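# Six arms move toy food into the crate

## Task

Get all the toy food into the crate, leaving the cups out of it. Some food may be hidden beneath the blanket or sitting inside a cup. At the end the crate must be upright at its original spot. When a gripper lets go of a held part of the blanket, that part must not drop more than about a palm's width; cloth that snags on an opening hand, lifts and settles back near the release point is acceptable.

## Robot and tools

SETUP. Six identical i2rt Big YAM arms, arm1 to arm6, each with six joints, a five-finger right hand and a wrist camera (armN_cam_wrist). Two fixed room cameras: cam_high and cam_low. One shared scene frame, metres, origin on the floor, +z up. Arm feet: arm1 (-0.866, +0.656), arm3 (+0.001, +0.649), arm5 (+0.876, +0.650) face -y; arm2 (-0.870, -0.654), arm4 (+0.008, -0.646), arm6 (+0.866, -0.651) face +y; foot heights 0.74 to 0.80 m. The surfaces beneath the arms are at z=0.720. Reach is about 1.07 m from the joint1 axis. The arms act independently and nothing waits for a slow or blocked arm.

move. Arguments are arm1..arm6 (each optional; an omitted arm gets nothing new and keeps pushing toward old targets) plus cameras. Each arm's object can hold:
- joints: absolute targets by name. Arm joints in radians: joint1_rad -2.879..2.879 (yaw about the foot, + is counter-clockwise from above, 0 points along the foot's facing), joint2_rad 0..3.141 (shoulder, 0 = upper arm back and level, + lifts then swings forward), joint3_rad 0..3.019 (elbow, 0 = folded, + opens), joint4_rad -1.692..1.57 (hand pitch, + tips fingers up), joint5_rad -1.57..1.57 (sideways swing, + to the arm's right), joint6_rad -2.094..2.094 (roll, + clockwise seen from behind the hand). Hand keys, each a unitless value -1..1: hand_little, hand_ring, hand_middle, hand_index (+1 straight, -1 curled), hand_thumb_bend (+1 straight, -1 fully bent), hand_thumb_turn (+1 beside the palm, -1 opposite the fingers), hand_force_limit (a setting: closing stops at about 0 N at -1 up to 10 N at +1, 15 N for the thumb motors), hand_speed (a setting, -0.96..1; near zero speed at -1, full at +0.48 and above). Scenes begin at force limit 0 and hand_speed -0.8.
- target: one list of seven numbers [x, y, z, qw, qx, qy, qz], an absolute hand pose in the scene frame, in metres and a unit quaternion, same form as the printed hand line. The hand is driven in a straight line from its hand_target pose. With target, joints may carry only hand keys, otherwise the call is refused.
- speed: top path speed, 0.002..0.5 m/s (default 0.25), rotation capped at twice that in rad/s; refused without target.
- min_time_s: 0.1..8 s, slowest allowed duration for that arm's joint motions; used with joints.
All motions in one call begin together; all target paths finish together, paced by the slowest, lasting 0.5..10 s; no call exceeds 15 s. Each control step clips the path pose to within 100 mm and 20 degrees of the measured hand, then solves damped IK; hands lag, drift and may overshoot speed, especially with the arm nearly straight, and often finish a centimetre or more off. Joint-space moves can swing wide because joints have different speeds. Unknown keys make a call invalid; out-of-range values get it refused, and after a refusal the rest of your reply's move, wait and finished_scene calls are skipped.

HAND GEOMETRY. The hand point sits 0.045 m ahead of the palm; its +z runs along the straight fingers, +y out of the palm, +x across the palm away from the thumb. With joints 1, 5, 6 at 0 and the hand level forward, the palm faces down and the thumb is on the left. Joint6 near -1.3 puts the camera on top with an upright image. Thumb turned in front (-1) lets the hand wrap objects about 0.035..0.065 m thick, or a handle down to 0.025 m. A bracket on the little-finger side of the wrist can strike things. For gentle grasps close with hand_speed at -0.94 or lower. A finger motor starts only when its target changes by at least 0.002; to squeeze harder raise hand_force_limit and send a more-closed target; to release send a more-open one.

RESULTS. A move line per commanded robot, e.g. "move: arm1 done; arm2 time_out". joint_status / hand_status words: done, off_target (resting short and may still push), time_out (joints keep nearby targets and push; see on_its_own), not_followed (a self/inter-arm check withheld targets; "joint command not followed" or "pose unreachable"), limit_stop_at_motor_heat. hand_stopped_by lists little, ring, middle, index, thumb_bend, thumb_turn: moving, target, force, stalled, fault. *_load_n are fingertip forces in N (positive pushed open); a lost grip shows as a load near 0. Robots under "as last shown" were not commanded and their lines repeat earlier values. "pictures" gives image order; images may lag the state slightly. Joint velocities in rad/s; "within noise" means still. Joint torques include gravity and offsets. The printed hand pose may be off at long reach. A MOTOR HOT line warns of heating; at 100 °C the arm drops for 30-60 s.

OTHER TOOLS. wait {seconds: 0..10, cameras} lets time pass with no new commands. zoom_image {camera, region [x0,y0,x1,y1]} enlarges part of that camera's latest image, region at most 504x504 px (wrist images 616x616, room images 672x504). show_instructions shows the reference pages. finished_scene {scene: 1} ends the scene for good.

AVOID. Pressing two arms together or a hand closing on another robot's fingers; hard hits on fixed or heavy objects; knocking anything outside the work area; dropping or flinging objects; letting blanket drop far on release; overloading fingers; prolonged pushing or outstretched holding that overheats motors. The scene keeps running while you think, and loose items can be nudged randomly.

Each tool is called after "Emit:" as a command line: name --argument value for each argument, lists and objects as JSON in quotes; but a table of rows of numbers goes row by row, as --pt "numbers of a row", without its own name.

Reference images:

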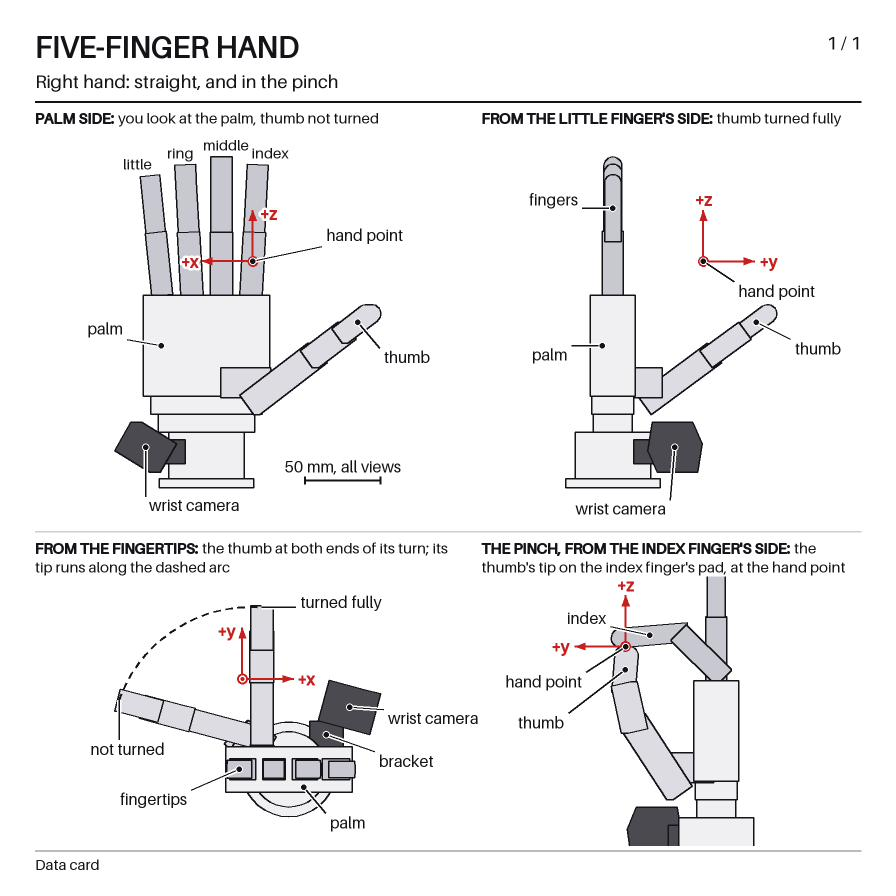

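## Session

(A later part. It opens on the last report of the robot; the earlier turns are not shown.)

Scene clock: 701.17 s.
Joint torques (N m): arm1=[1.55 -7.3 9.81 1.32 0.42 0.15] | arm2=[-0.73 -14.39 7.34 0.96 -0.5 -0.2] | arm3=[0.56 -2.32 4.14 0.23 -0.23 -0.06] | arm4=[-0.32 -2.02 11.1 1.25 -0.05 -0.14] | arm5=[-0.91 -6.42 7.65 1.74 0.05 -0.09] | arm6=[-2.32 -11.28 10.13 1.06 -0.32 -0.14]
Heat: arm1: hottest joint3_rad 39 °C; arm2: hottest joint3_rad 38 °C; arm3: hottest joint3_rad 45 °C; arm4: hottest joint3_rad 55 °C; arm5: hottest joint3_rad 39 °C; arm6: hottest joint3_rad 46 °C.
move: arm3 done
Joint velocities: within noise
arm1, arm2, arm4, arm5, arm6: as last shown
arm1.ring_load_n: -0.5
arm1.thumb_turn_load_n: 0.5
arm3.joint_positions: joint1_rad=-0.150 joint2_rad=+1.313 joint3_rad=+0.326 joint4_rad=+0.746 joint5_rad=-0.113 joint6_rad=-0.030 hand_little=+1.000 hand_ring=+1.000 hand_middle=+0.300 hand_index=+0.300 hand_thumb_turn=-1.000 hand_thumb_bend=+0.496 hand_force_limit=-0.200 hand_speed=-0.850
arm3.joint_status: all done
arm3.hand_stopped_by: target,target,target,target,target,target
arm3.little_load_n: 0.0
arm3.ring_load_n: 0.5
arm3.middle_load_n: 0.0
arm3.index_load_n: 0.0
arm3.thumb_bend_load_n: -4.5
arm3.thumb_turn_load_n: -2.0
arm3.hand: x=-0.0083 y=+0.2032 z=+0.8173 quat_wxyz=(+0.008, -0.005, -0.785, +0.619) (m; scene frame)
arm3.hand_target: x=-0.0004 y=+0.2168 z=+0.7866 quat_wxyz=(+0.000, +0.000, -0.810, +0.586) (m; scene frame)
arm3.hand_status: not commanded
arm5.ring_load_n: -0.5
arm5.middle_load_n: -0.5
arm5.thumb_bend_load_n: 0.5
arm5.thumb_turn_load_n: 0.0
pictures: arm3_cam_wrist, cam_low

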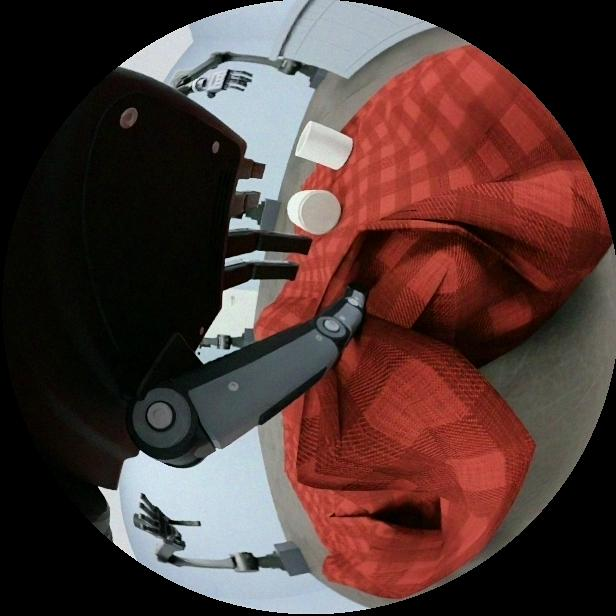

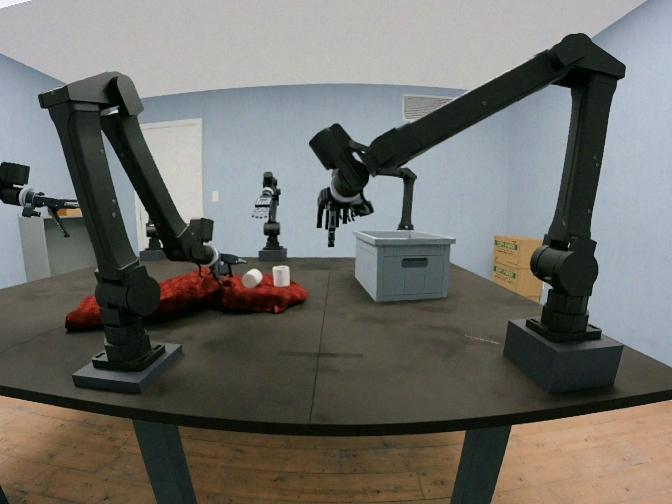

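Emit:
move --arm3 '{"target": [0.0, 0.235, 0.845, 0, 0, 0.8100, -0.5864], "speed": 0.08, "joints": {"hand_speed": -0.5, "hand_index": 1.0, "hand_middle": 1.0, "hand_thumb_bend": 1.0}}' --cameras '["arm3_cam_wrist"]'

Emit:
move --arm3 '{"target": [0.0, 0.30, 0.93, 0, 0, 0.8100, -0.5864], "speed": 0.12}' --cameras '["arm3_cam_wrist", "cam_high", "cam_low"]'

Scene clock: 702.67 s.
Joint torques (N m): arm1=[1.55 -7.24 9.83 1.33 0.42 0.15] | arm2=[-0.79 -14.45 7.3 0.98 -0.49 -0.18] | arm3=[-0.56 -2.32 7.68 0.24 -0.06 -0.06] | arm4=[-0.38 -1.96 11.11 1.24 -0.04 -0.14] | arm5=[-0.91 -6.42 7.66 1.72 0.05 -0.1] | arm6=[-2.26 -11.34 10.14 1.05 -0.32 -0.14]
Heat: arm1: hottest joint3_rad 39 °C; arm2: hottest joint3_rad 38 °C; arm3: hottest joint3_rad 45 °C; arm4: hottest joint3_rad 55 °C; arm5: hottest joint3_rad 39 °C; arm6: hottest joint3_rad 46 °C.
move: arm3 done
Joint velocities: within noise
arm1, arm2, arm4, arm5, arm6: as last shown
arm1.ring_load_n: 0.0
arm1.thumb_turn_load_n: 0.0
arm3.joint_positions: joint1_rad=-0.150 joint2_rad=+1.038 joint3_rad=+0.326 joint4_rad=+0.415 joint5_rad=-0.125 joint6_rad=-0.030 hand_little=+1.000 hand_ring=+1.000 hand_middle=+1.000 hand_index=+1.000 hand_thumb_turn=-1.000 hand_thumb_bend=+0.999 hand_force_limit=-0.200 hand_speed=-0.500
arm3.joint_status: all done
arm3.hand_stopped_by: target,target,target,target,target,target
arm3.little_load_n: 0.0
arm3.ring_load_n: 0.0
arm3.middle_load_n: 0.0
arm3.index_load_n: 0.0
arm3.thumb_bend_load_n: -2.0
arm3.thumb_turn_load_n: 0.5
arm3.hand: x=-0.0015 y=+0.2349 z=+0.8504 quat_wxyz=(+0.001, -0.004, -0.802, +0.598) (m; scene frame)
arm3.hand_target: x=+0.0000 y=+0.2351 z=+0.8451 quat_wxyz=(+0.000, +0.000, -0.810, +0.587) (m; scene frame)
arm3.hand_status: done (0.006 m and 1.6 deg from the pose sent, 0.043 m and 4.9 deg at the start)
arm5.ring_load_n: 0.0
arm5.middle_load_n: 0.0
arm5.thumb_bend_load_n: 0.0
pictures: arm3_cam_wrist

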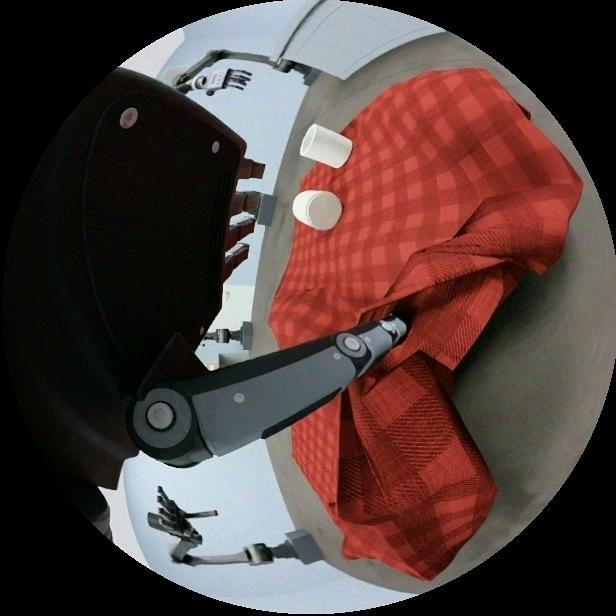

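Scene clock: 704.27 s.
Joint torques (N m): arm1=[1.67 -7.3 9.84 1.31 0.42 0.15] | arm2=[-0.73 -14.68 7.28 0.98 -0.5 -0.2] | arm3=[-1.73 0.67 12.26 0.59 -0.25 -0.07] | arm4=[-0.32 -2.02 11.1 1.24 -0.05 -0.14] | arm5=[-0.91 -6.42 7.68 1.73 0.05 -0.09] | arm6=[-2.26 -11.28 10.13 1.02 -0.31 -0.13]
Heat: arm1: hottest joint3_rad 39 °C; arm2: hottest joint3_rad 38 °C; arm3: hottest joint3_rad 45 °C; arm4: hottest joint3_rad 55 °C; arm5: hottest joint3_rad 39 °C; arm6: hottest joint3_rad 46 °C.
move: arm3 off_target
Joint velocities: within noise
arm1.joint_positions: joint1_rad=+1.412 joint2_rad=+1.415 joint3_rad=+0.921 joint4_rad=-0.086 joint5_rad=+1.181 joint6_rad=+0.536 hand_little=+0.400 hand_ring=+0.350 hand_middle=+0.350 hand_index=+0.350 hand_thumb_turn=-1.000 hand_thumb_bend=+0.991 hand_force_limit=-0.200 hand_speed=-0.750
arm1.joint_status: not commanded
arm1.hand_stopped_by: target,target,target,target,force,target
arm1.little_load_n: 0.0
arm1.ring_load_n: 0.0
arm1.middle_load_n: 0.0
arm1.index_load_n: 0.0
arm1.thumb_bend_load_n: 0.0
arm1.thumb_turn_load_n: 0.0
arm1.hand: x=-0.3827 y=+0.4180 z=+0.9969 quat_wxyz=(-0.052, +0.070, -0.774, +0.627) (m; scene frame)
arm1.hand_target: x=-0.3800 y=+0.4200 z=+1.0000 quat_wxyz=(-0.055, +0.068, -0.774, +0.627) (m; scene frame)
arm1.hand_status: not commanded
arm2, arm4: as last shown
arm3.joint_positions: joint1_rad=-0.182 joint2_rad=+0.571 joint3_rad=+0.357 joint4_rad=-0.141 joint5_rad=-0.166 joint6_rad=-0.045 hand_little=+1.000 hand_ring=+1.000 hand_middle=+1.000 hand_index=+1.000 hand_thumb_turn=-1.000 hand_thumb_bend=+0.999 hand_force_limit=-0.200 hand_speed=-0.500
arm3.joint_status: not commanded
arm3.hand_stopped_by: target,target,target,target,target,target
arm3.little_load_n: 0.0
arm3.ring_load_n: 0.0
arm3.middle_load_n: 0.0
arm3.index_load_n: 0.0
arm3.thumb_bend_load_n: 0.0
arm3.thumb_turn_load_n: 0.0
arm3.hand: x=+0.0045 y=+0.3077 z=+0.9069 quat_wxyz=(-0.006, -0.001, -0.818, +0.575) (m; scene frame)
arm3.hand_target: x=+0.0002 y=+0.3006 z=+0.9297 quat_wxyz=(+0.000, +0.000, -0.810, +0.587) (m; scene frame)
arm3.hand_status: off_target (0.025 m and 1.7 deg from the pose sent, 0.103 m and 1.6 deg at the start)
arm4.thumb_turn_load_n: -0.5
arm5.joint_positions: joint1_rad=-0.947 joint2_rad=+1.238 joint3_rad=+0.712 joint4_rad=+0.338 joint5_rad=+0.260 joint6_rad=+0.053 hand_little=+1.000 hand_ring=+1.000 hand_middle=+1.000 hand_index=+1.000 hand_thumb_turn=-1.000 hand_thumb_bend=+1.000 hand_force_limit=-0.200 hand_speed=-0.500
arm5.joint_status: not commanded
arm5.hand_stopped_by: target,target,target,target,target,target
arm5.little_load_n: 0.0
arm5.ring_load_n: 0.0
arm5.middle_load_n: 0.0
arm5.index_load_n: 0.0
arm5.thumb_bend_load_n: 0.0
arm5.thumb_turn_load_n: 0.0
arm5.hand: x=+0.4216 y=+0.3449 z=+1.0146 quat_wxyz=(+0.364, -0.438, -0.630, +0.528) (m; scene frame)
arm5.hand_target: x=+0.4204 y=+0.3501 z=+1.0002 quat_wxyz=(+0.361, -0.446, -0.637, +0.516) (m; scene frame)
arm5.hand_status: not commanded
arm6.joint_positions: joint1_rad=+0.638 joint2_rad=+1.429 joint3_rad=+1.168 joint4_rad=-0.443 joint5_rad=-0.257 joint6_rad=-0.199 hand_little=+1.000 hand_ring=+1.000 hand_middle=+1.000 hand_index=+1.000 hand_thumb_turn=-1.000 hand_thumb_bend=+1.000 hand_force_limit=-0.200 hand_speed=-0.400
arm6.joint_status: not commanded
arm6.hand_stopped_by: target,target,target,target,target,target
arm6.little_load_n: 0.0
arm6.ring_load_n: 0.0
arm6.middle_load_n: 0.0
arm6.index_load_n: 0.0
arm6.thumb_bend_load_n: 0.0
arm6.thumb_turn_load_n: 0.0
arm6.hand: x=+0.4721 y=-0.2511 z=+0.9913 quat_wxyz=(-0.381, +0.795, +0.423, -0.209) (m; scene frame)
arm6.hand_target: x=+0.4798 y=-0.2501 z=+0.9998 quat_wxyz=(-0.387, +0.793, +0.423, -0.206) (m; scene frame)
arm6.hand_status: not commanded
pictures: arm3_cam_wrist, cam_high, cam_low

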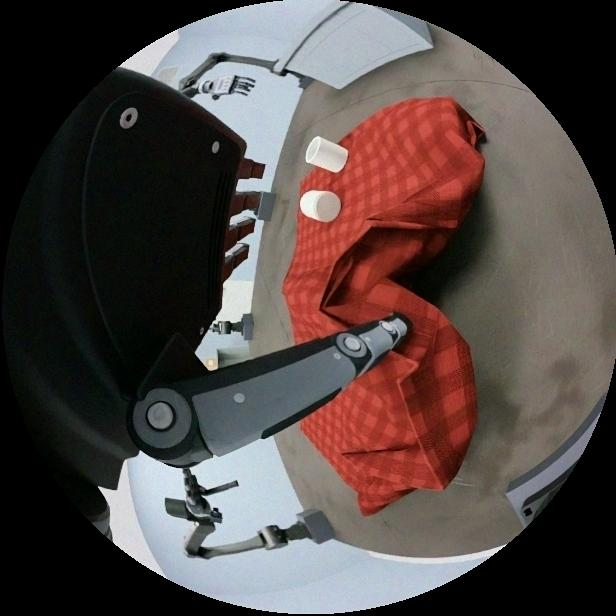

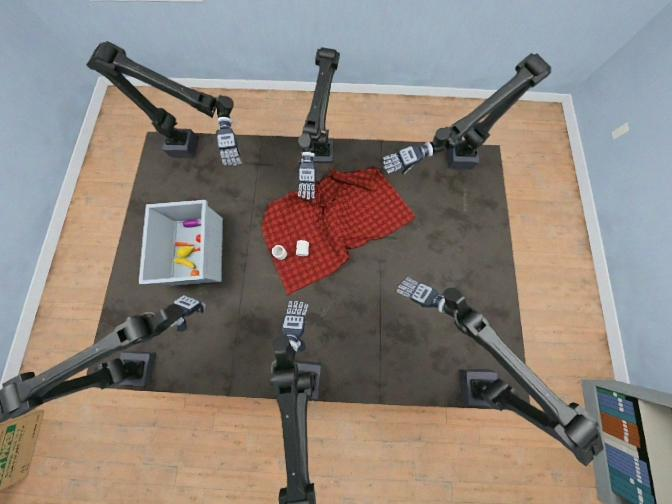

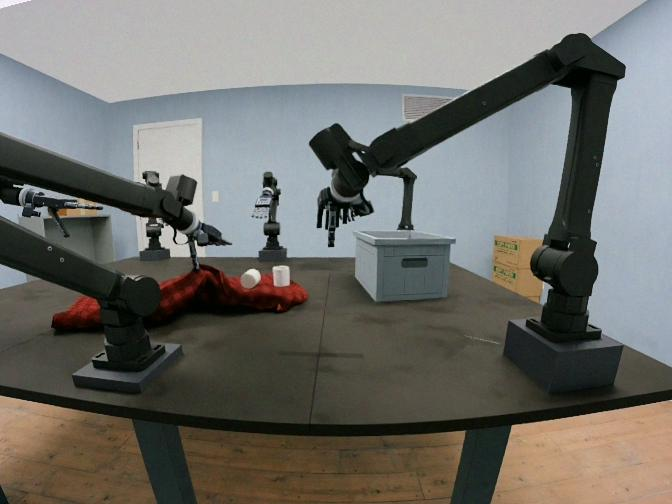

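Emit:
zoom_image --camera "arm3_cam_wrist" --region '[240, 190, 520, 470]'

Emit:
zoom_image --camera "cam_low" --region '[120, 200, 320, 320]'

Scaled by 1.800 from the camera's 616x616 image, which has a finer 880x880 frame.

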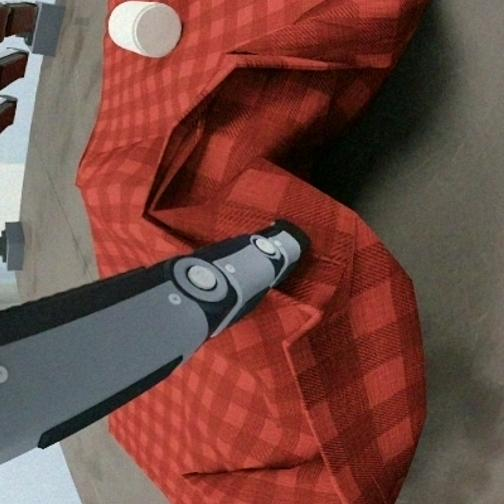

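Scaled by 2.520 from the camera's 672x504 image, which has a finer 960x720 frame.

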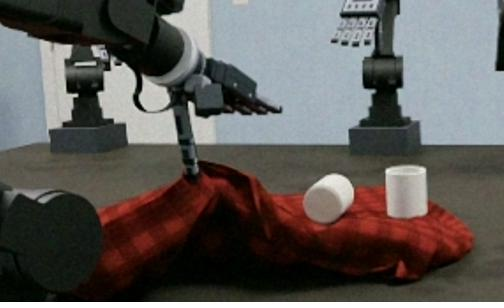

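Emit:
move --arm3 '{"target": [0.0, 0.27, 0.835, 0, 0, 0.8100, -0.5864], "speed": 0.08}' --cameras '["arm3_cam_wrist", "cam_low"]'

Emit:
zoom_image --camera "cam_low" --region '[120, 200, 320, 320]'

Scene clock: 706.67 s.
Joint torques (N m): arm1=[1.55 -7.3 9.8 1.32 0.42 0.15] | arm2=[-0.85 -14.51 7.27 0.95 -0.49 -0.19] | arm3=[-0.67 -0.85 6.15 1.68 -0.08 0.09] | arm4=[-0.38 -1.96 11.1 1.24 -0.04 -0.14] | arm5=[-0.85 -6.42 7.68 1.74 0.06 -0.1] | arm6=[-2.26 -11.28 10.13 1.05 -0.32 -0.13]
Heat: arm1: hottest joint3_rad 39 °C; arm2: hottest joint3_rad 38 °C; arm3: hottest joint3_rad 45 °C; arm4: hottest joint3_rad 55 °C; arm5: hottest joint3_rad 39 °C; arm6: hottest joint3_rad 46 °C.
move: arm3 done
Joint velocities: within noise
arm1, arm2, arm4, arm5, arm6: as last shown
arm3.joint_positions: joint1_rad=-0.175 joint2_rad=+0.920 joint3_rad=+0.259 joint4_rad=+0.339 joint5_rad=-0.144 joint6_rad=-0.045 hand_little=+1.000 hand_ring=+1.000 hand_middle=+1.000 hand_index=+1.000 hand_thumb_turn=-1.000 hand_thumb_bend=+0.999 hand_force_limit=-0.200 hand_speed=-0.500
arm3.joint_status: not commanded
arm3.hand_stopped_by: target,target,target,target,target,target
arm3.little_load_n: 0.0
arm3.ring_load_n: 0.0
arm3.middle_load_n: 0.0
arm3.index_load_n: 0.0
arm3.thumb_bend_load_n: 0.5
arm3.thumb_turn_load_n: -1.0
arm3.hand: x=-0.0039 y=+0.2678 z=+0.8414 quat_wxyz=(+0.003, -0.003, -0.809, +0.588) (m; scene frame)
arm3.hand_target: x=+0.0000 y=+0.2703 z=+0.8350 quat_wxyz=(+0.000, +0.000, -0.810, +0.586) (m; scene frame)
arm3.hand_status: done (0.008 m and 0.6 deg from the pose sent, 0.081 m and 1.7 deg at the start)
arm4.thumb_turn_load_n: 0.0
arm6.middle_load_n: -0.5
pictures: arm3_cam_wrist, cam_low

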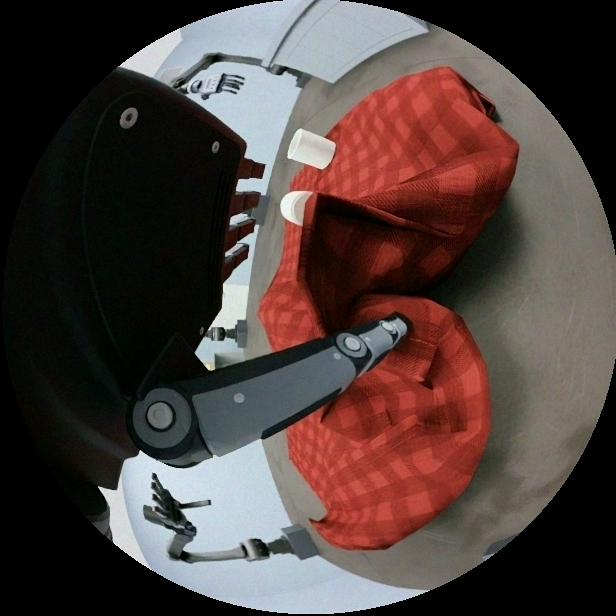

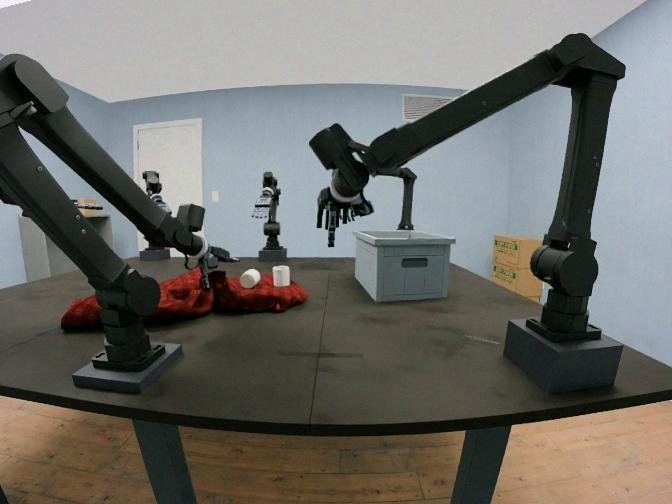

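Scaled by 2.520 from the camera's 672x504 image, which has a finer 960x720 frame.

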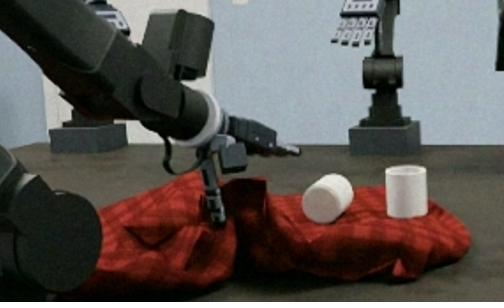

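Emit:
move --arm3 '{"target": [0.0, 0.27, 0.91, 0, 0, 0.8100, -0.5864], "speed": 0.08}' --cameras '["arm3_cam_wrist", "cam_low"]'

Emit:
zoom_image --camera "cam_low" --region '[120, 200, 320, 320]'

Emit:
zoom_image --camera "arm3_cam_wrist" --region '[240, 190, 520, 470]'

Scene clock: 708.43 s.
Joint torques (N m): arm1=[1.61 -7.3 9.84 1.32 0.42 0.14] | arm2=[-0.67 -14.45 7.32 0.94 -0.49 -0.19] | arm3=[-0.32 -0.91 11.79 0.68 -0.15 0.04] | arm4=[-0.38 -1.96 11.1 1.25 -0.05 -0.14] | arm5=[-0.91 -6.42 7.66 1.74 0.05 -0.1] | arm6=[-2.2 -11.34 10.17 1.03 -0.32 -0.13]
Heat: arm1: hottest joint3_rad 39 °C; arm2: hottest joint3_rad 38 °C; arm3: hottest joint3_rad 45 °C; arm4: hottest joint3_rad 55 °C; arm5: hottest joint3_rad 39 °C; arm6: hottest joint3_rad 46 °C.
move: arm3 off_target
Joint velocities: within noise
arm1, arm2, arm5, arm6: as last shown
arm3.joint_positions: joint1_rad=-0.175 joint2_rad=+0.734 joint3_rad=+0.351 joint4_rad=+0.026 joint5_rad=-0.145 joint6_rad=-0.045 hand_little=+1.000 hand_ring=+1.000 hand_middle=+1.000 hand_index=+1.000 hand_thumb_turn=-1.000 hand_thumb_bend=+0.999 hand_force_limit=-0.200 hand_speed=-0.500
arm3.joint_status: not commanded
arm3.hand_stopped_by: target,target,target,target,target,target
arm3.little_load_n: 0.0
arm3.ring_load_n: 0.0
arm3.middle_load_n: -0.5
arm3.index_load_n: 0.0
arm3.thumb_bend_load_n: 0.0
arm3.thumb_turn_load_n: 0.0
arm3.hand: x=-0.0016 y=+0.2806 z=+0.8868 quat_wxyz=(+0.001, -0.005, -0.819, +0.574) (m; scene frame)
arm3.hand_target: x=+0.0000 y=+0.2709 z=+0.9100 quat_wxyz=(+0.000, +0.000, -0.810, +0.587) (m; scene frame)
arm3.hand_status: off_target (0.026 m and 1.8 deg from the pose sent, 0.069 m and 0.6 deg at the start)
arm4.joint_positions: joint1_rad=+0.236 joint2_rad=+0.545 joint3_rad=+0.647 joint4_rad=-0.759 joint5_rad=+0.155 joint6_rad=+0.121 hand_little=+1.000 hand_ring=+1.000 hand_middle=+1.000 hand_index=+1.000 hand_thumb_turn=-1.000 hand_thumb_bend=+1.000 hand_force_limit=-0.400 hand_speed=-0.600
arm4.joint_status: not commanded
arm4.hand_stopped_by: target,target,target,target,target,target
arm4.little_load_n: 0.0
arm4.ring_load_n: 0.0
arm4.middle_load_n: 0.0
arm4.index_load_n: 0.0
arm4.thumb_bend_load_n: 0.0
arm4.thumb_turn_load_n: 0.0
arm4.hand: x=-0.0512 y=-0.3577 z=+1.0031 quat_wxyz=(-0.444, +0.896, -0.007, -0.003) (m; scene frame)
arm4.hand_target: x=-0.0500 y=-0.3600 z=+1.0000 quat_wxyz=(-0.438, +0.899, +0.000, +0.000) (m; scene frame)
arm4.hand_status: not commanded
arm5.ring_load_n: -0.5
arm6.middle_load_n: 0.0
pictures: arm3_cam_wrist, cam_low

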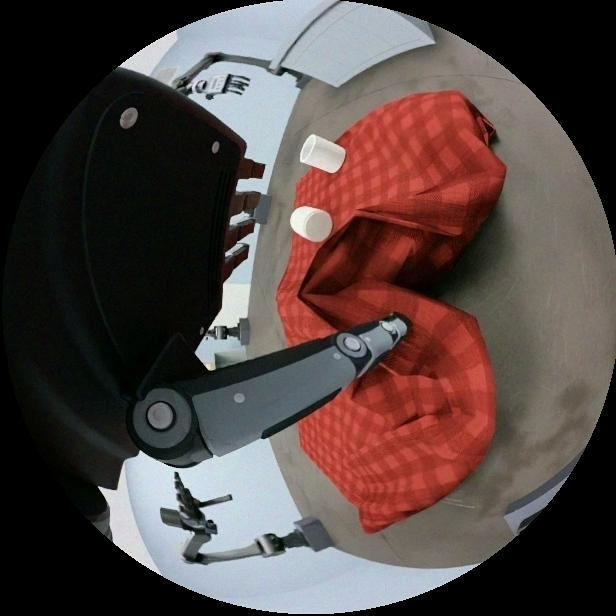

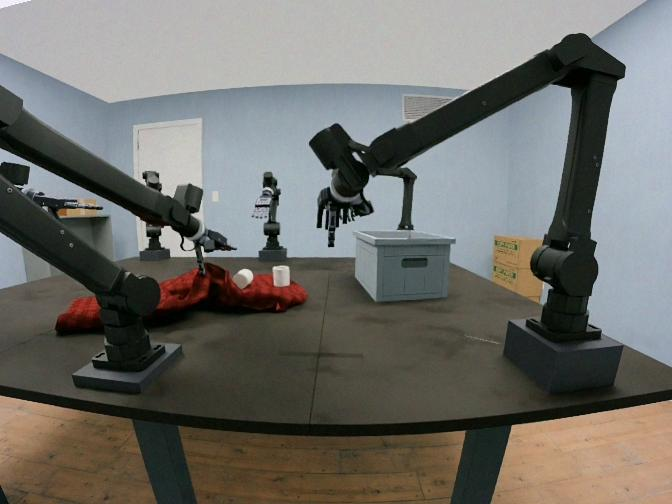

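Scaled by 2.520 from the camera's 672x504 image, which has a finer 960x720 frame.

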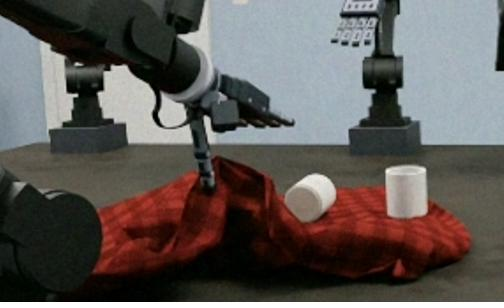

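Scaled by 1.800 from the camera's 616x616 image, which has a finer 880x880 frame.

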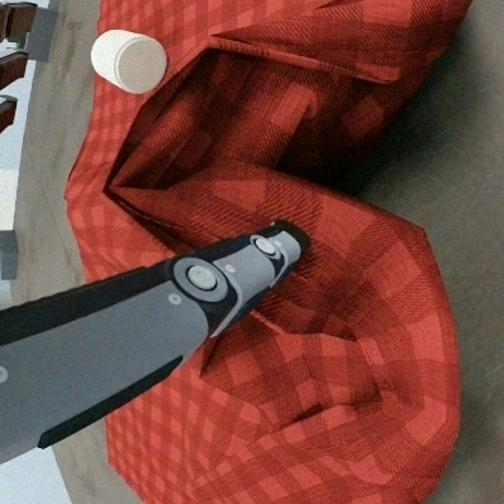

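Emit:
move --arm3 '{"target": [0.0, 0.28, 0.96, 0, 0, 0.8100, -0.5864], "speed": 0.08}' --cameras '["arm3_cam_wrist", "cam_low"]'

Emit:
zoom_image --camera "cam_low" --region '[120, 200, 320, 320]'

Scene clock: 709.93 s.
Joint torques (N m): arm1=[1.55 -7.3 9.84 1.32 0.42 0.15] | arm2=[-0.85 -14.62 7.32 0.91 -0.49 -0.2] | arm3=[-1.32 0.44 12.3 0.66 -0.23 -0.04] | arm4=[-0.32 -2.02 11.11 1.22 -0.05 -0.14] | arm5=[-0.85 -6.42 7.68 1.73 0.05 -0.1] | arm6=[-2.2 -11.28 10.14 1.06 -0.31 -0.14]
Heat: arm1: hottest joint3_rad 39 °C; arm2: hottest joint3_rad 38 °C; arm3: hottest joint3_rad 45 °C; arm4: hottest joint3_rad 55 °C; arm5: hottest joint3_rad 39 °C; arm6: hottest joint3_rad 46 °C.
move: arm3 off_target
Joint velocities: within noise
arm1, arm4, arm5, arm6: as last shown
arm2.joint_positions: joint1_rad=-0.983 joint2_rad=+1.467 joint3_rad=+1.448 joint4_rad=-1.094 joint5_rad=-0.383 joint6_rad=-0.596 hand_little=-0.200 hand_ring=-0.200 hand_middle=-0.100 hand_index=-0.100 hand_thumb_turn=-1.000 hand_thumb_bend=+1.000 hand_force_limit=-0.400 hand_speed=+0.200
arm2.joint_status: not commanded
arm2.hand_stopped_by: target,target,target,target,target,target
arm2.little_load_n: 0.0
arm2.ring_load_n: 0.0
arm2.middle_load_n: 0.0
arm2.index_load_n: 0.0
arm2.thumb_bend_load_n: 0.0
arm2.thumb_turn_load_n: 0.0
arm2.hand: x=-0.5021 y=-0.3313 z=+1.0119 quat_wxyz=(-0.289, +0.946, -0.141, +0.028) (m; scene frame)
arm2.hand_target: x=-0.5001 y=-0.3300 z=+1.0201 quat_wxyz=(-0.300, +0.944, -0.130, +0.040) (m; scene frame)
arm2.hand_status: not commanded
arm3.joint_positions: joint1_rad=-0.175 joint2_rad=+0.641 joint3_rad=+0.453 joint4_rad=-0.172 joint5_rad=-0.151 joint6_rad=-0.045 hand_little=+1.000 hand_ring=+1.000 hand_middle=+1.000 hand_index=+1.000 hand_thumb_turn=-1.000 hand_thumb_bend=+0.999 hand_force_limit=-0.200 hand_speed=-0.500
arm3.joint_status: not commanded
arm3.hand_stopped_by: target,target,target,target,target,target
arm3.little_load_n: -0.5
arm3.ring_load_n: 0.0
arm3.middle_load_n: 0.0
arm3.index_load_n: 0.0
arm3.thumb_bend_load_n: 0.0
arm3.thumb_turn_load_n: 0.0
arm3.hand: x=+0.0008 y=+0.2875 z=+0.9341 quat_wxyz=(-0.002, -0.003, -0.820, +0.573) (m; scene frame)
arm3.hand_target: x=+0.0001 y=+0.2807 z=+0.9598 quat_wxyz=(+0.000, +0.000, -0.810, +0.587) (m; scene frame)
arm3.hand_status: off_target (0.027 m and 2.0 deg from the pose sent, 0.073 m and 1.8 deg at the start)
arm5.ring_load_n: 0.0
pictures: arm3_cam_wrist, cam_low

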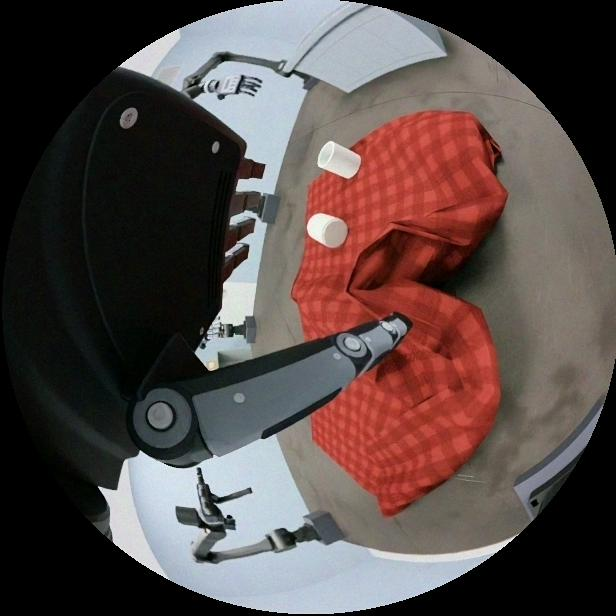

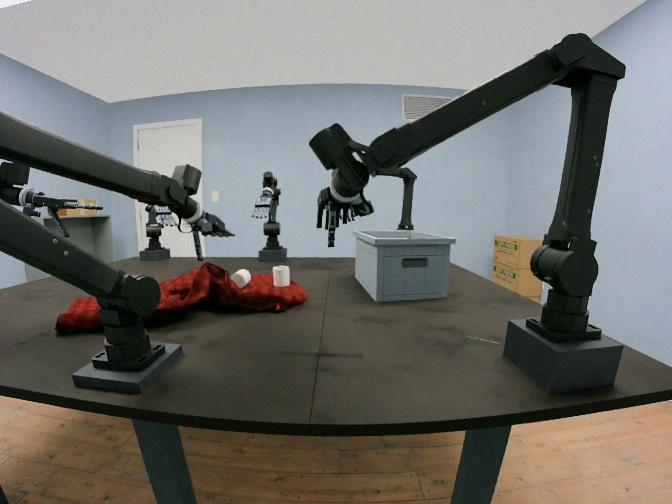

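Scaled by 2.520 from the camera's 672x504 image, which has a finer 960x720 frame.

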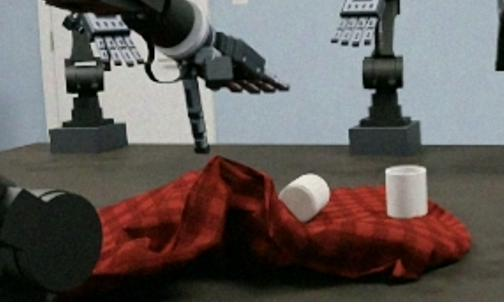

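Emit:
move --arm3 '{"target": [0.0, 0.36, 1.02, 0, 0, 0.8100, -0.5864], "speed": 0.2}' --arm4 '{"target": [-0.10, -0.20, 0.95, 0.4384, -0.8987, 0.0, 0.0], "speed": 0.2}' --arm6 '{"target": [0.36, -0.10, 0.92, -0.387, 0.793, 0.423, -0.206], "speed": 0.2}' --arm5 '{"target": [0.36, 0.30, 0.95, 0.361, -0.446, -0.637, 0.516], "speed": 0.2}' --arm1 '{"target": [-0.34, 0.30, 0.95, -0.055, 0.068, -0.774, 0.627], "speed": 0.2}' --cameras '["all"]'

Scene clock: 712.20 s.
Joint torques (N m): arm1=[0.44 -9.52 12.71 2.86 0.05 -0.07] | arm2=[-0.85 -14.68 7.3 1.01 -0.5 -0.19] | arm3=[-1.96 2.26 12.19 0.46 -0.2 -0.04] | arm4=[0.67 -8.06 15.5 2.09 0.24 0.11] | arm5=[0.15 -10.17 10.22 2.54 0.3 -0.06] | arm6=[-1.55 -16.5 15.15 1.7 -0.15 -0.09]
Heat: arm1: hottest joint3_rad 39 °C; arm2: hottest joint3_rad 38 °C; arm3: hottest joint3_rad 46 °C; arm4: hottest joint3_rad 56 °C; arm5: hottest joint3_rad 39 °C; arm6: hottest joint3_rad 46 °C.
move: arm1 off_target; arm3 off_target; arm4 off_target; arm5 off_target; arm6 off_target
Joint velocities: within noise
arm1.joint_positions: joint1_rad=+1.200 joint2_rad=+1.658 joint3_rad=+0.975 joint4_rad=+0.237 joint5_rad=+0.987 joint6_rad=+0.331 hand_little=+0.400 hand_ring=+0.350 hand_middle=+0.350 hand_index=+0.350 hand_thumb_turn=-1.000 hand_thumb_bend=+0.991 hand_force_limit=-0.200 hand_speed=-0.750
arm1.joint_status: not commanded
arm1.hand_stopped_by: target,target,target,target,force,target
arm1.little_load_n: 0.0
arm1.ring_load_n: 0.0
arm1.middle_load_n: 0.0
arm1.index_load_n: 0.0
arm1.thumb_bend_load_n: 0.0
arm1.thumb_turn_load_n: 0.0
arm1.hand: x=-0.3572 y=+0.3125 z=+0.9254 quat_wxyz=(-0.037, +0.085, -0.783, +0.616) (m; scene frame)
arm1.hand_target: x=-0.3416 y=+0.3008 z=+0.9505 quat_wxyz=(-0.055, +0.068, -0.774, +0.627) (m; scene frame)
arm1.hand_status: off_target (0.032 m and 3.2 deg from the pose sent, 0.134 m and 0.5 deg at the start)
arm2: as last shown
arm3.joint_positions: joint1_rad=-0.264 joint2_rad=+0.351 joint3_rad=+0.553 joint4_rad=-0.568 joint5_rad=-0.243 joint6_rad=-0.072 hand_little=+1.000 hand_ring=+1.000 hand_middle=+1.000 hand_index=+1.000 hand_thumb_turn=-1.000 hand_thumb_bend=+0.999 hand_force_limit=-0.200 hand_speed=-0.500
arm3.joint_status: not commanded
arm3.hand_stopped_by: target,target,target,target,target,target
arm3.little_load_n: 0.0
arm3.ring_load_n: 0.0
arm3.middle_load_n: 0.0
arm3.index_load_n: 0.0
arm3.thumb_bend_load_n: 0.0
arm3.thumb_turn_load_n: 0.0
arm3.hand: x=+0.0028 y=+0.3600 z=+0.9950 quat_wxyz=(-0.007, -0.003, -0.819, +0.573) (m; scene frame)
arm3.hand_target: x=+0.0003 y=+0.3601 z=+1.0195 quat_wxyz=(+0.000, +0.000, -0.810, +0.586) (m; scene frame)
arm3.hand_status: off_target (0.025 m and 2.0 deg from the pose sent, 0.112 m and 2.0 deg at the start)
arm4.joint_positions: joint1_rad=+0.280 joint2_rad=+1.110 joint3_rad=+0.722 joint4_rad=-0.351 joint5_rad=+0.192 joint6_rad=+0.128 hand_little=+1.000 hand_ring=+1.000 hand_middle=+1.000 hand_index=+1.000 hand_thumb_turn=-1.000 hand_thumb_bend=+1.000 hand_force_limit=-0.400 hand_speed=-0.600
arm4.joint_status: not commanded
arm4.hand_stopped_by: target,target,target,target,target,target
arm4.little_load_n: 0.0
arm4.ring_load_n: 0.0
arm4.middle_load_n: 0.0
arm4.index_load_n: 0.0
arm4.thumb_bend_load_n: 0.0
arm4.thumb_turn_load_n: 0.0
arm4.hand: x=-0.0893 y=-0.2262 z=+0.9202 quat_wxyz=(-0.409, +0.912, +0.006, +0.010) (m; scene frame)
arm4.hand_target: x=-0.0994 y=-0.2024 z=+0.9509 quat_wxyz=(-0.439, +0.899, +0.000, +0.000) (m; scene frame)
arm4.hand_status: off_target (0.041 m and 3.9 deg from the pose sent, 0.173 m and 1.1 deg at the start)
arm5.joint_positions: joint1_rad=-0.947 joint2_rad=+1.531 joint3_rad=+0.803 joint4_rad=+0.473 joint5_rad=+0.268 joint6_rad=+0.053 hand_little=+1.000 hand_ring=+1.000 hand_middle=+1.000 hand_index=+1.000 hand_thumb_turn=-1.000 hand_thumb_bend=+1.000 hand_force_limit=-0.200 hand_speed=-0.500
arm5.joint_status: not commanded
arm5.hand_stopped_by: target,target,target,target,target,target
arm5.little_load_n: 0.0
arm5.ring_load_n: 0.0
arm5.middle_load_n: 0.0
arm5.index_load_n: 0.0
arm5.thumb_bend_load_n: 0.0
arm5.thumb_turn_load_n: 0.0
arm5.hand: x=+0.3725 y=+0.3116 z=+0.9361 quat_wxyz=(+0.358, -0.447, -0.648, +0.501) (m; scene frame)
arm5.hand_target: x=+0.3610 y=+0.3006 z=+0.9503 quat_wxyz=(+0.361, -0.446, -0.637, +0.516) (m; scene frame)
arm5.hand_status: off_target (0.022 m and 2.2 deg from the pose sent, 0.100 m and 1.8 deg at the start)
arm6.joint_positions: joint1_rad=+0.638 joint2_rad=+1.946 joint3_rad=+1.578 joint4_rad=-0.395 joint5_rad=-0.254 joint6_rad=-0.199 hand_little=+1.000 hand_ring=+1.000 hand_middle=+1.000 hand_index=+1.000 hand_thumb_turn=-1.000 hand_thumb_bend=+1.000 hand_force_limit=-0.200 hand_speed=-0.400
arm6.joint_status: not commanded
arm6.hand_stopped_by: target,target,target,target,target,target
arm6.little_load_n: 0.0
arm6.ring_load_n: 0.0
arm6.middle_load_n: 0.0
arm6.index_load_n: 0.0
arm6.thumb_bend_load_n: 0.0
arm6.thumb_turn_load_n: 0.0
arm6.hand: x=+0.3721 y=-0.1215 z=+0.8887 quat_wxyz=(-0.356, +0.807, +0.425, -0.203) (m; scene frame)
arm6.hand_target: x=+0.3615 y=-0.1018 z=+0.9207 quat_wxyz=(-0.387, +0.793, +0.423, -0.206) (m; scene frame)
arm6.hand_status: off_target (0.040 m and 3.9 deg from the pose sent, 0.201 m and 0.7 deg at the start)
pictures: arm1_cam_wrist, arm2_cam_wrist, arm3_cam_wrist, arm4_cam_wrist, arm5_cam_wrist, arm6_cam_wrist, cam_high, cam_low

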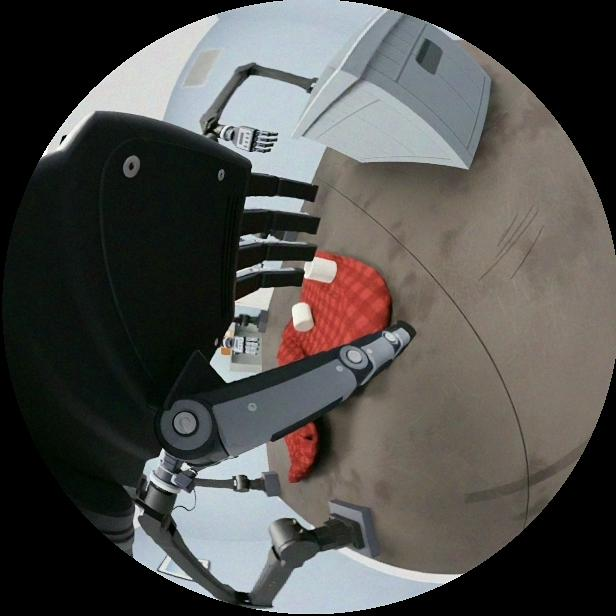

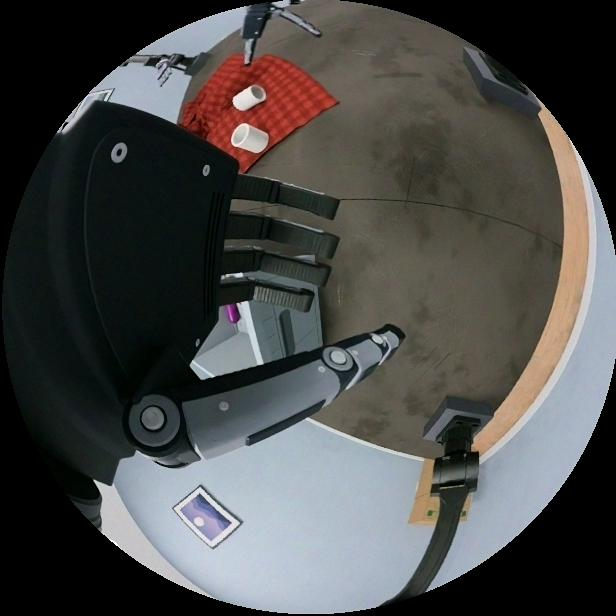

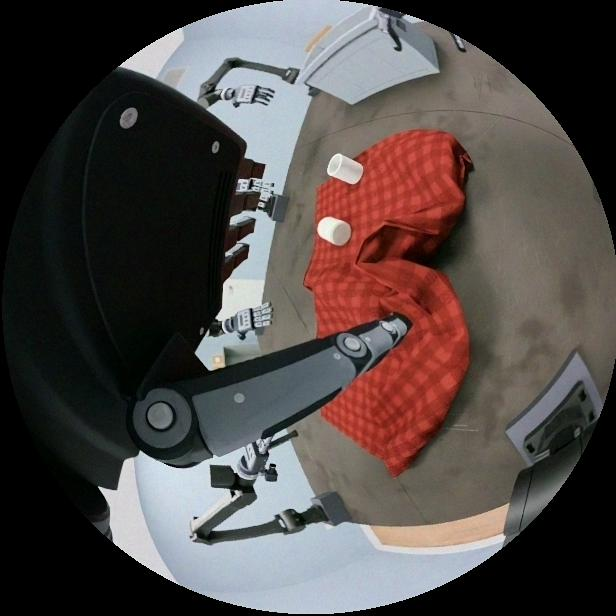

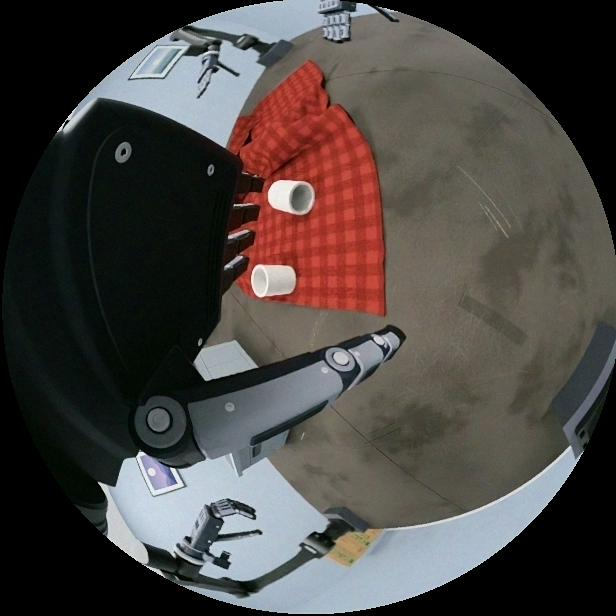

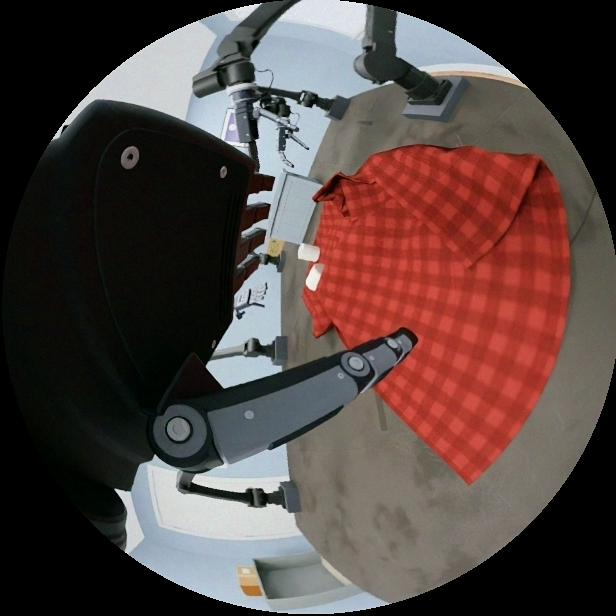

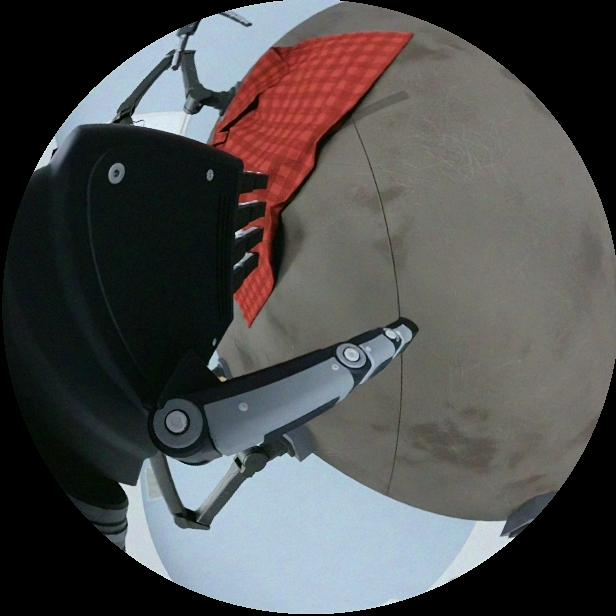

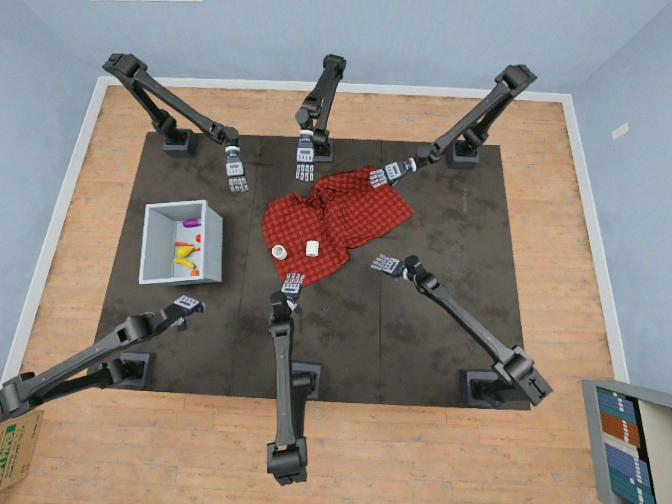

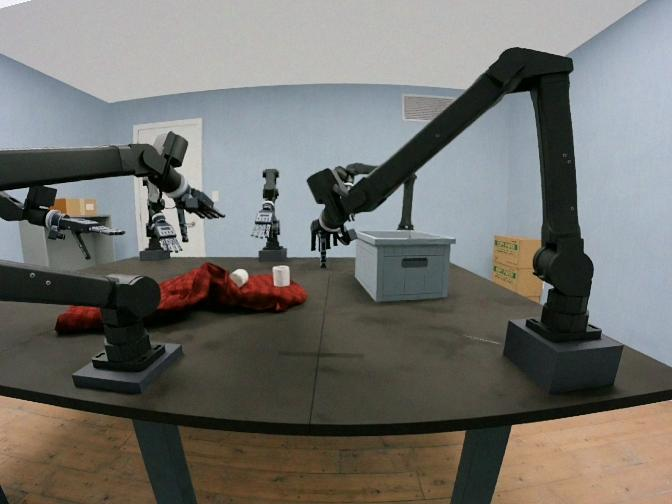

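Zoom in on the cups and the smooth parts.

Emit:
zoom_image --camera "arm4_cam_wrist" --region '[220, 40, 400, 330]'

Emit:
zoom_image --camera "arm5_cam_wrist" --region '[270, 120, 590, 500]'

Emit:
zoom_image --camera "arm3_cam_wrist" --region '[290, 110, 500, 500]'

Emit:
zoom_image --camera "arm1_cam_wrist" --region '[260, 230, 440, 510]'

Emit:
zoom_image --camera "arm6_cam_wrist" --region '[200, 20, 430, 340]'

Scaled by 1.738 from the camera's 616x616 image, which has a finer 880x880 frame.

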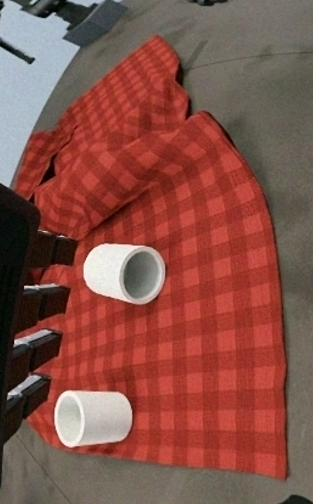

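Scaled by 1.326 from the camera's 616x616 image, which has a finer 880x880 frame.

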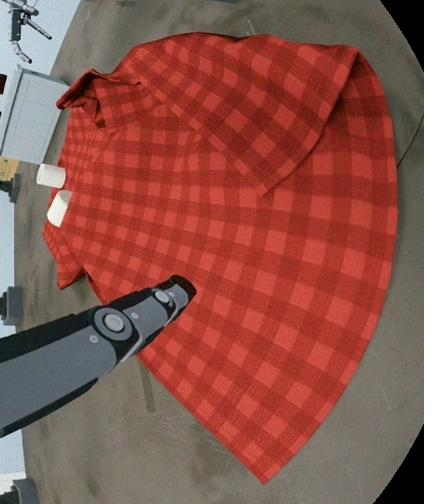

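Scaled by 1.292 from the camera's 616x616 image, which has a finer 880x880 frame.

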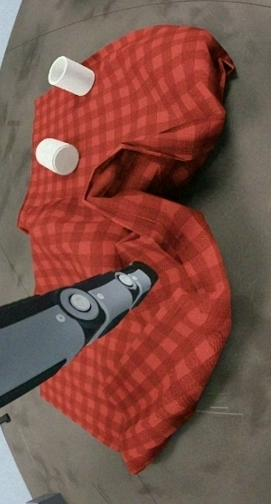

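Scaled by 1.800 from the camera's 616x616 image, which has a finer 880x880 frame.

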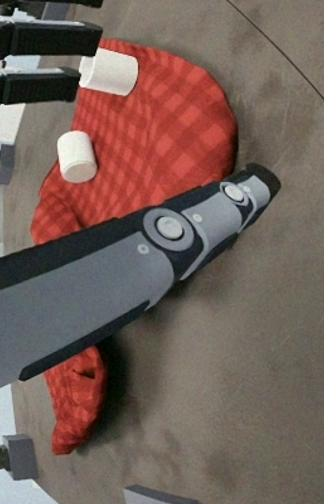

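Scaled by 1.575 from the camera's 616x616 image, which has a finer 880x880 frame.

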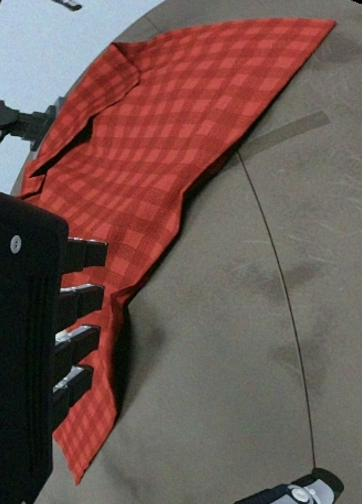

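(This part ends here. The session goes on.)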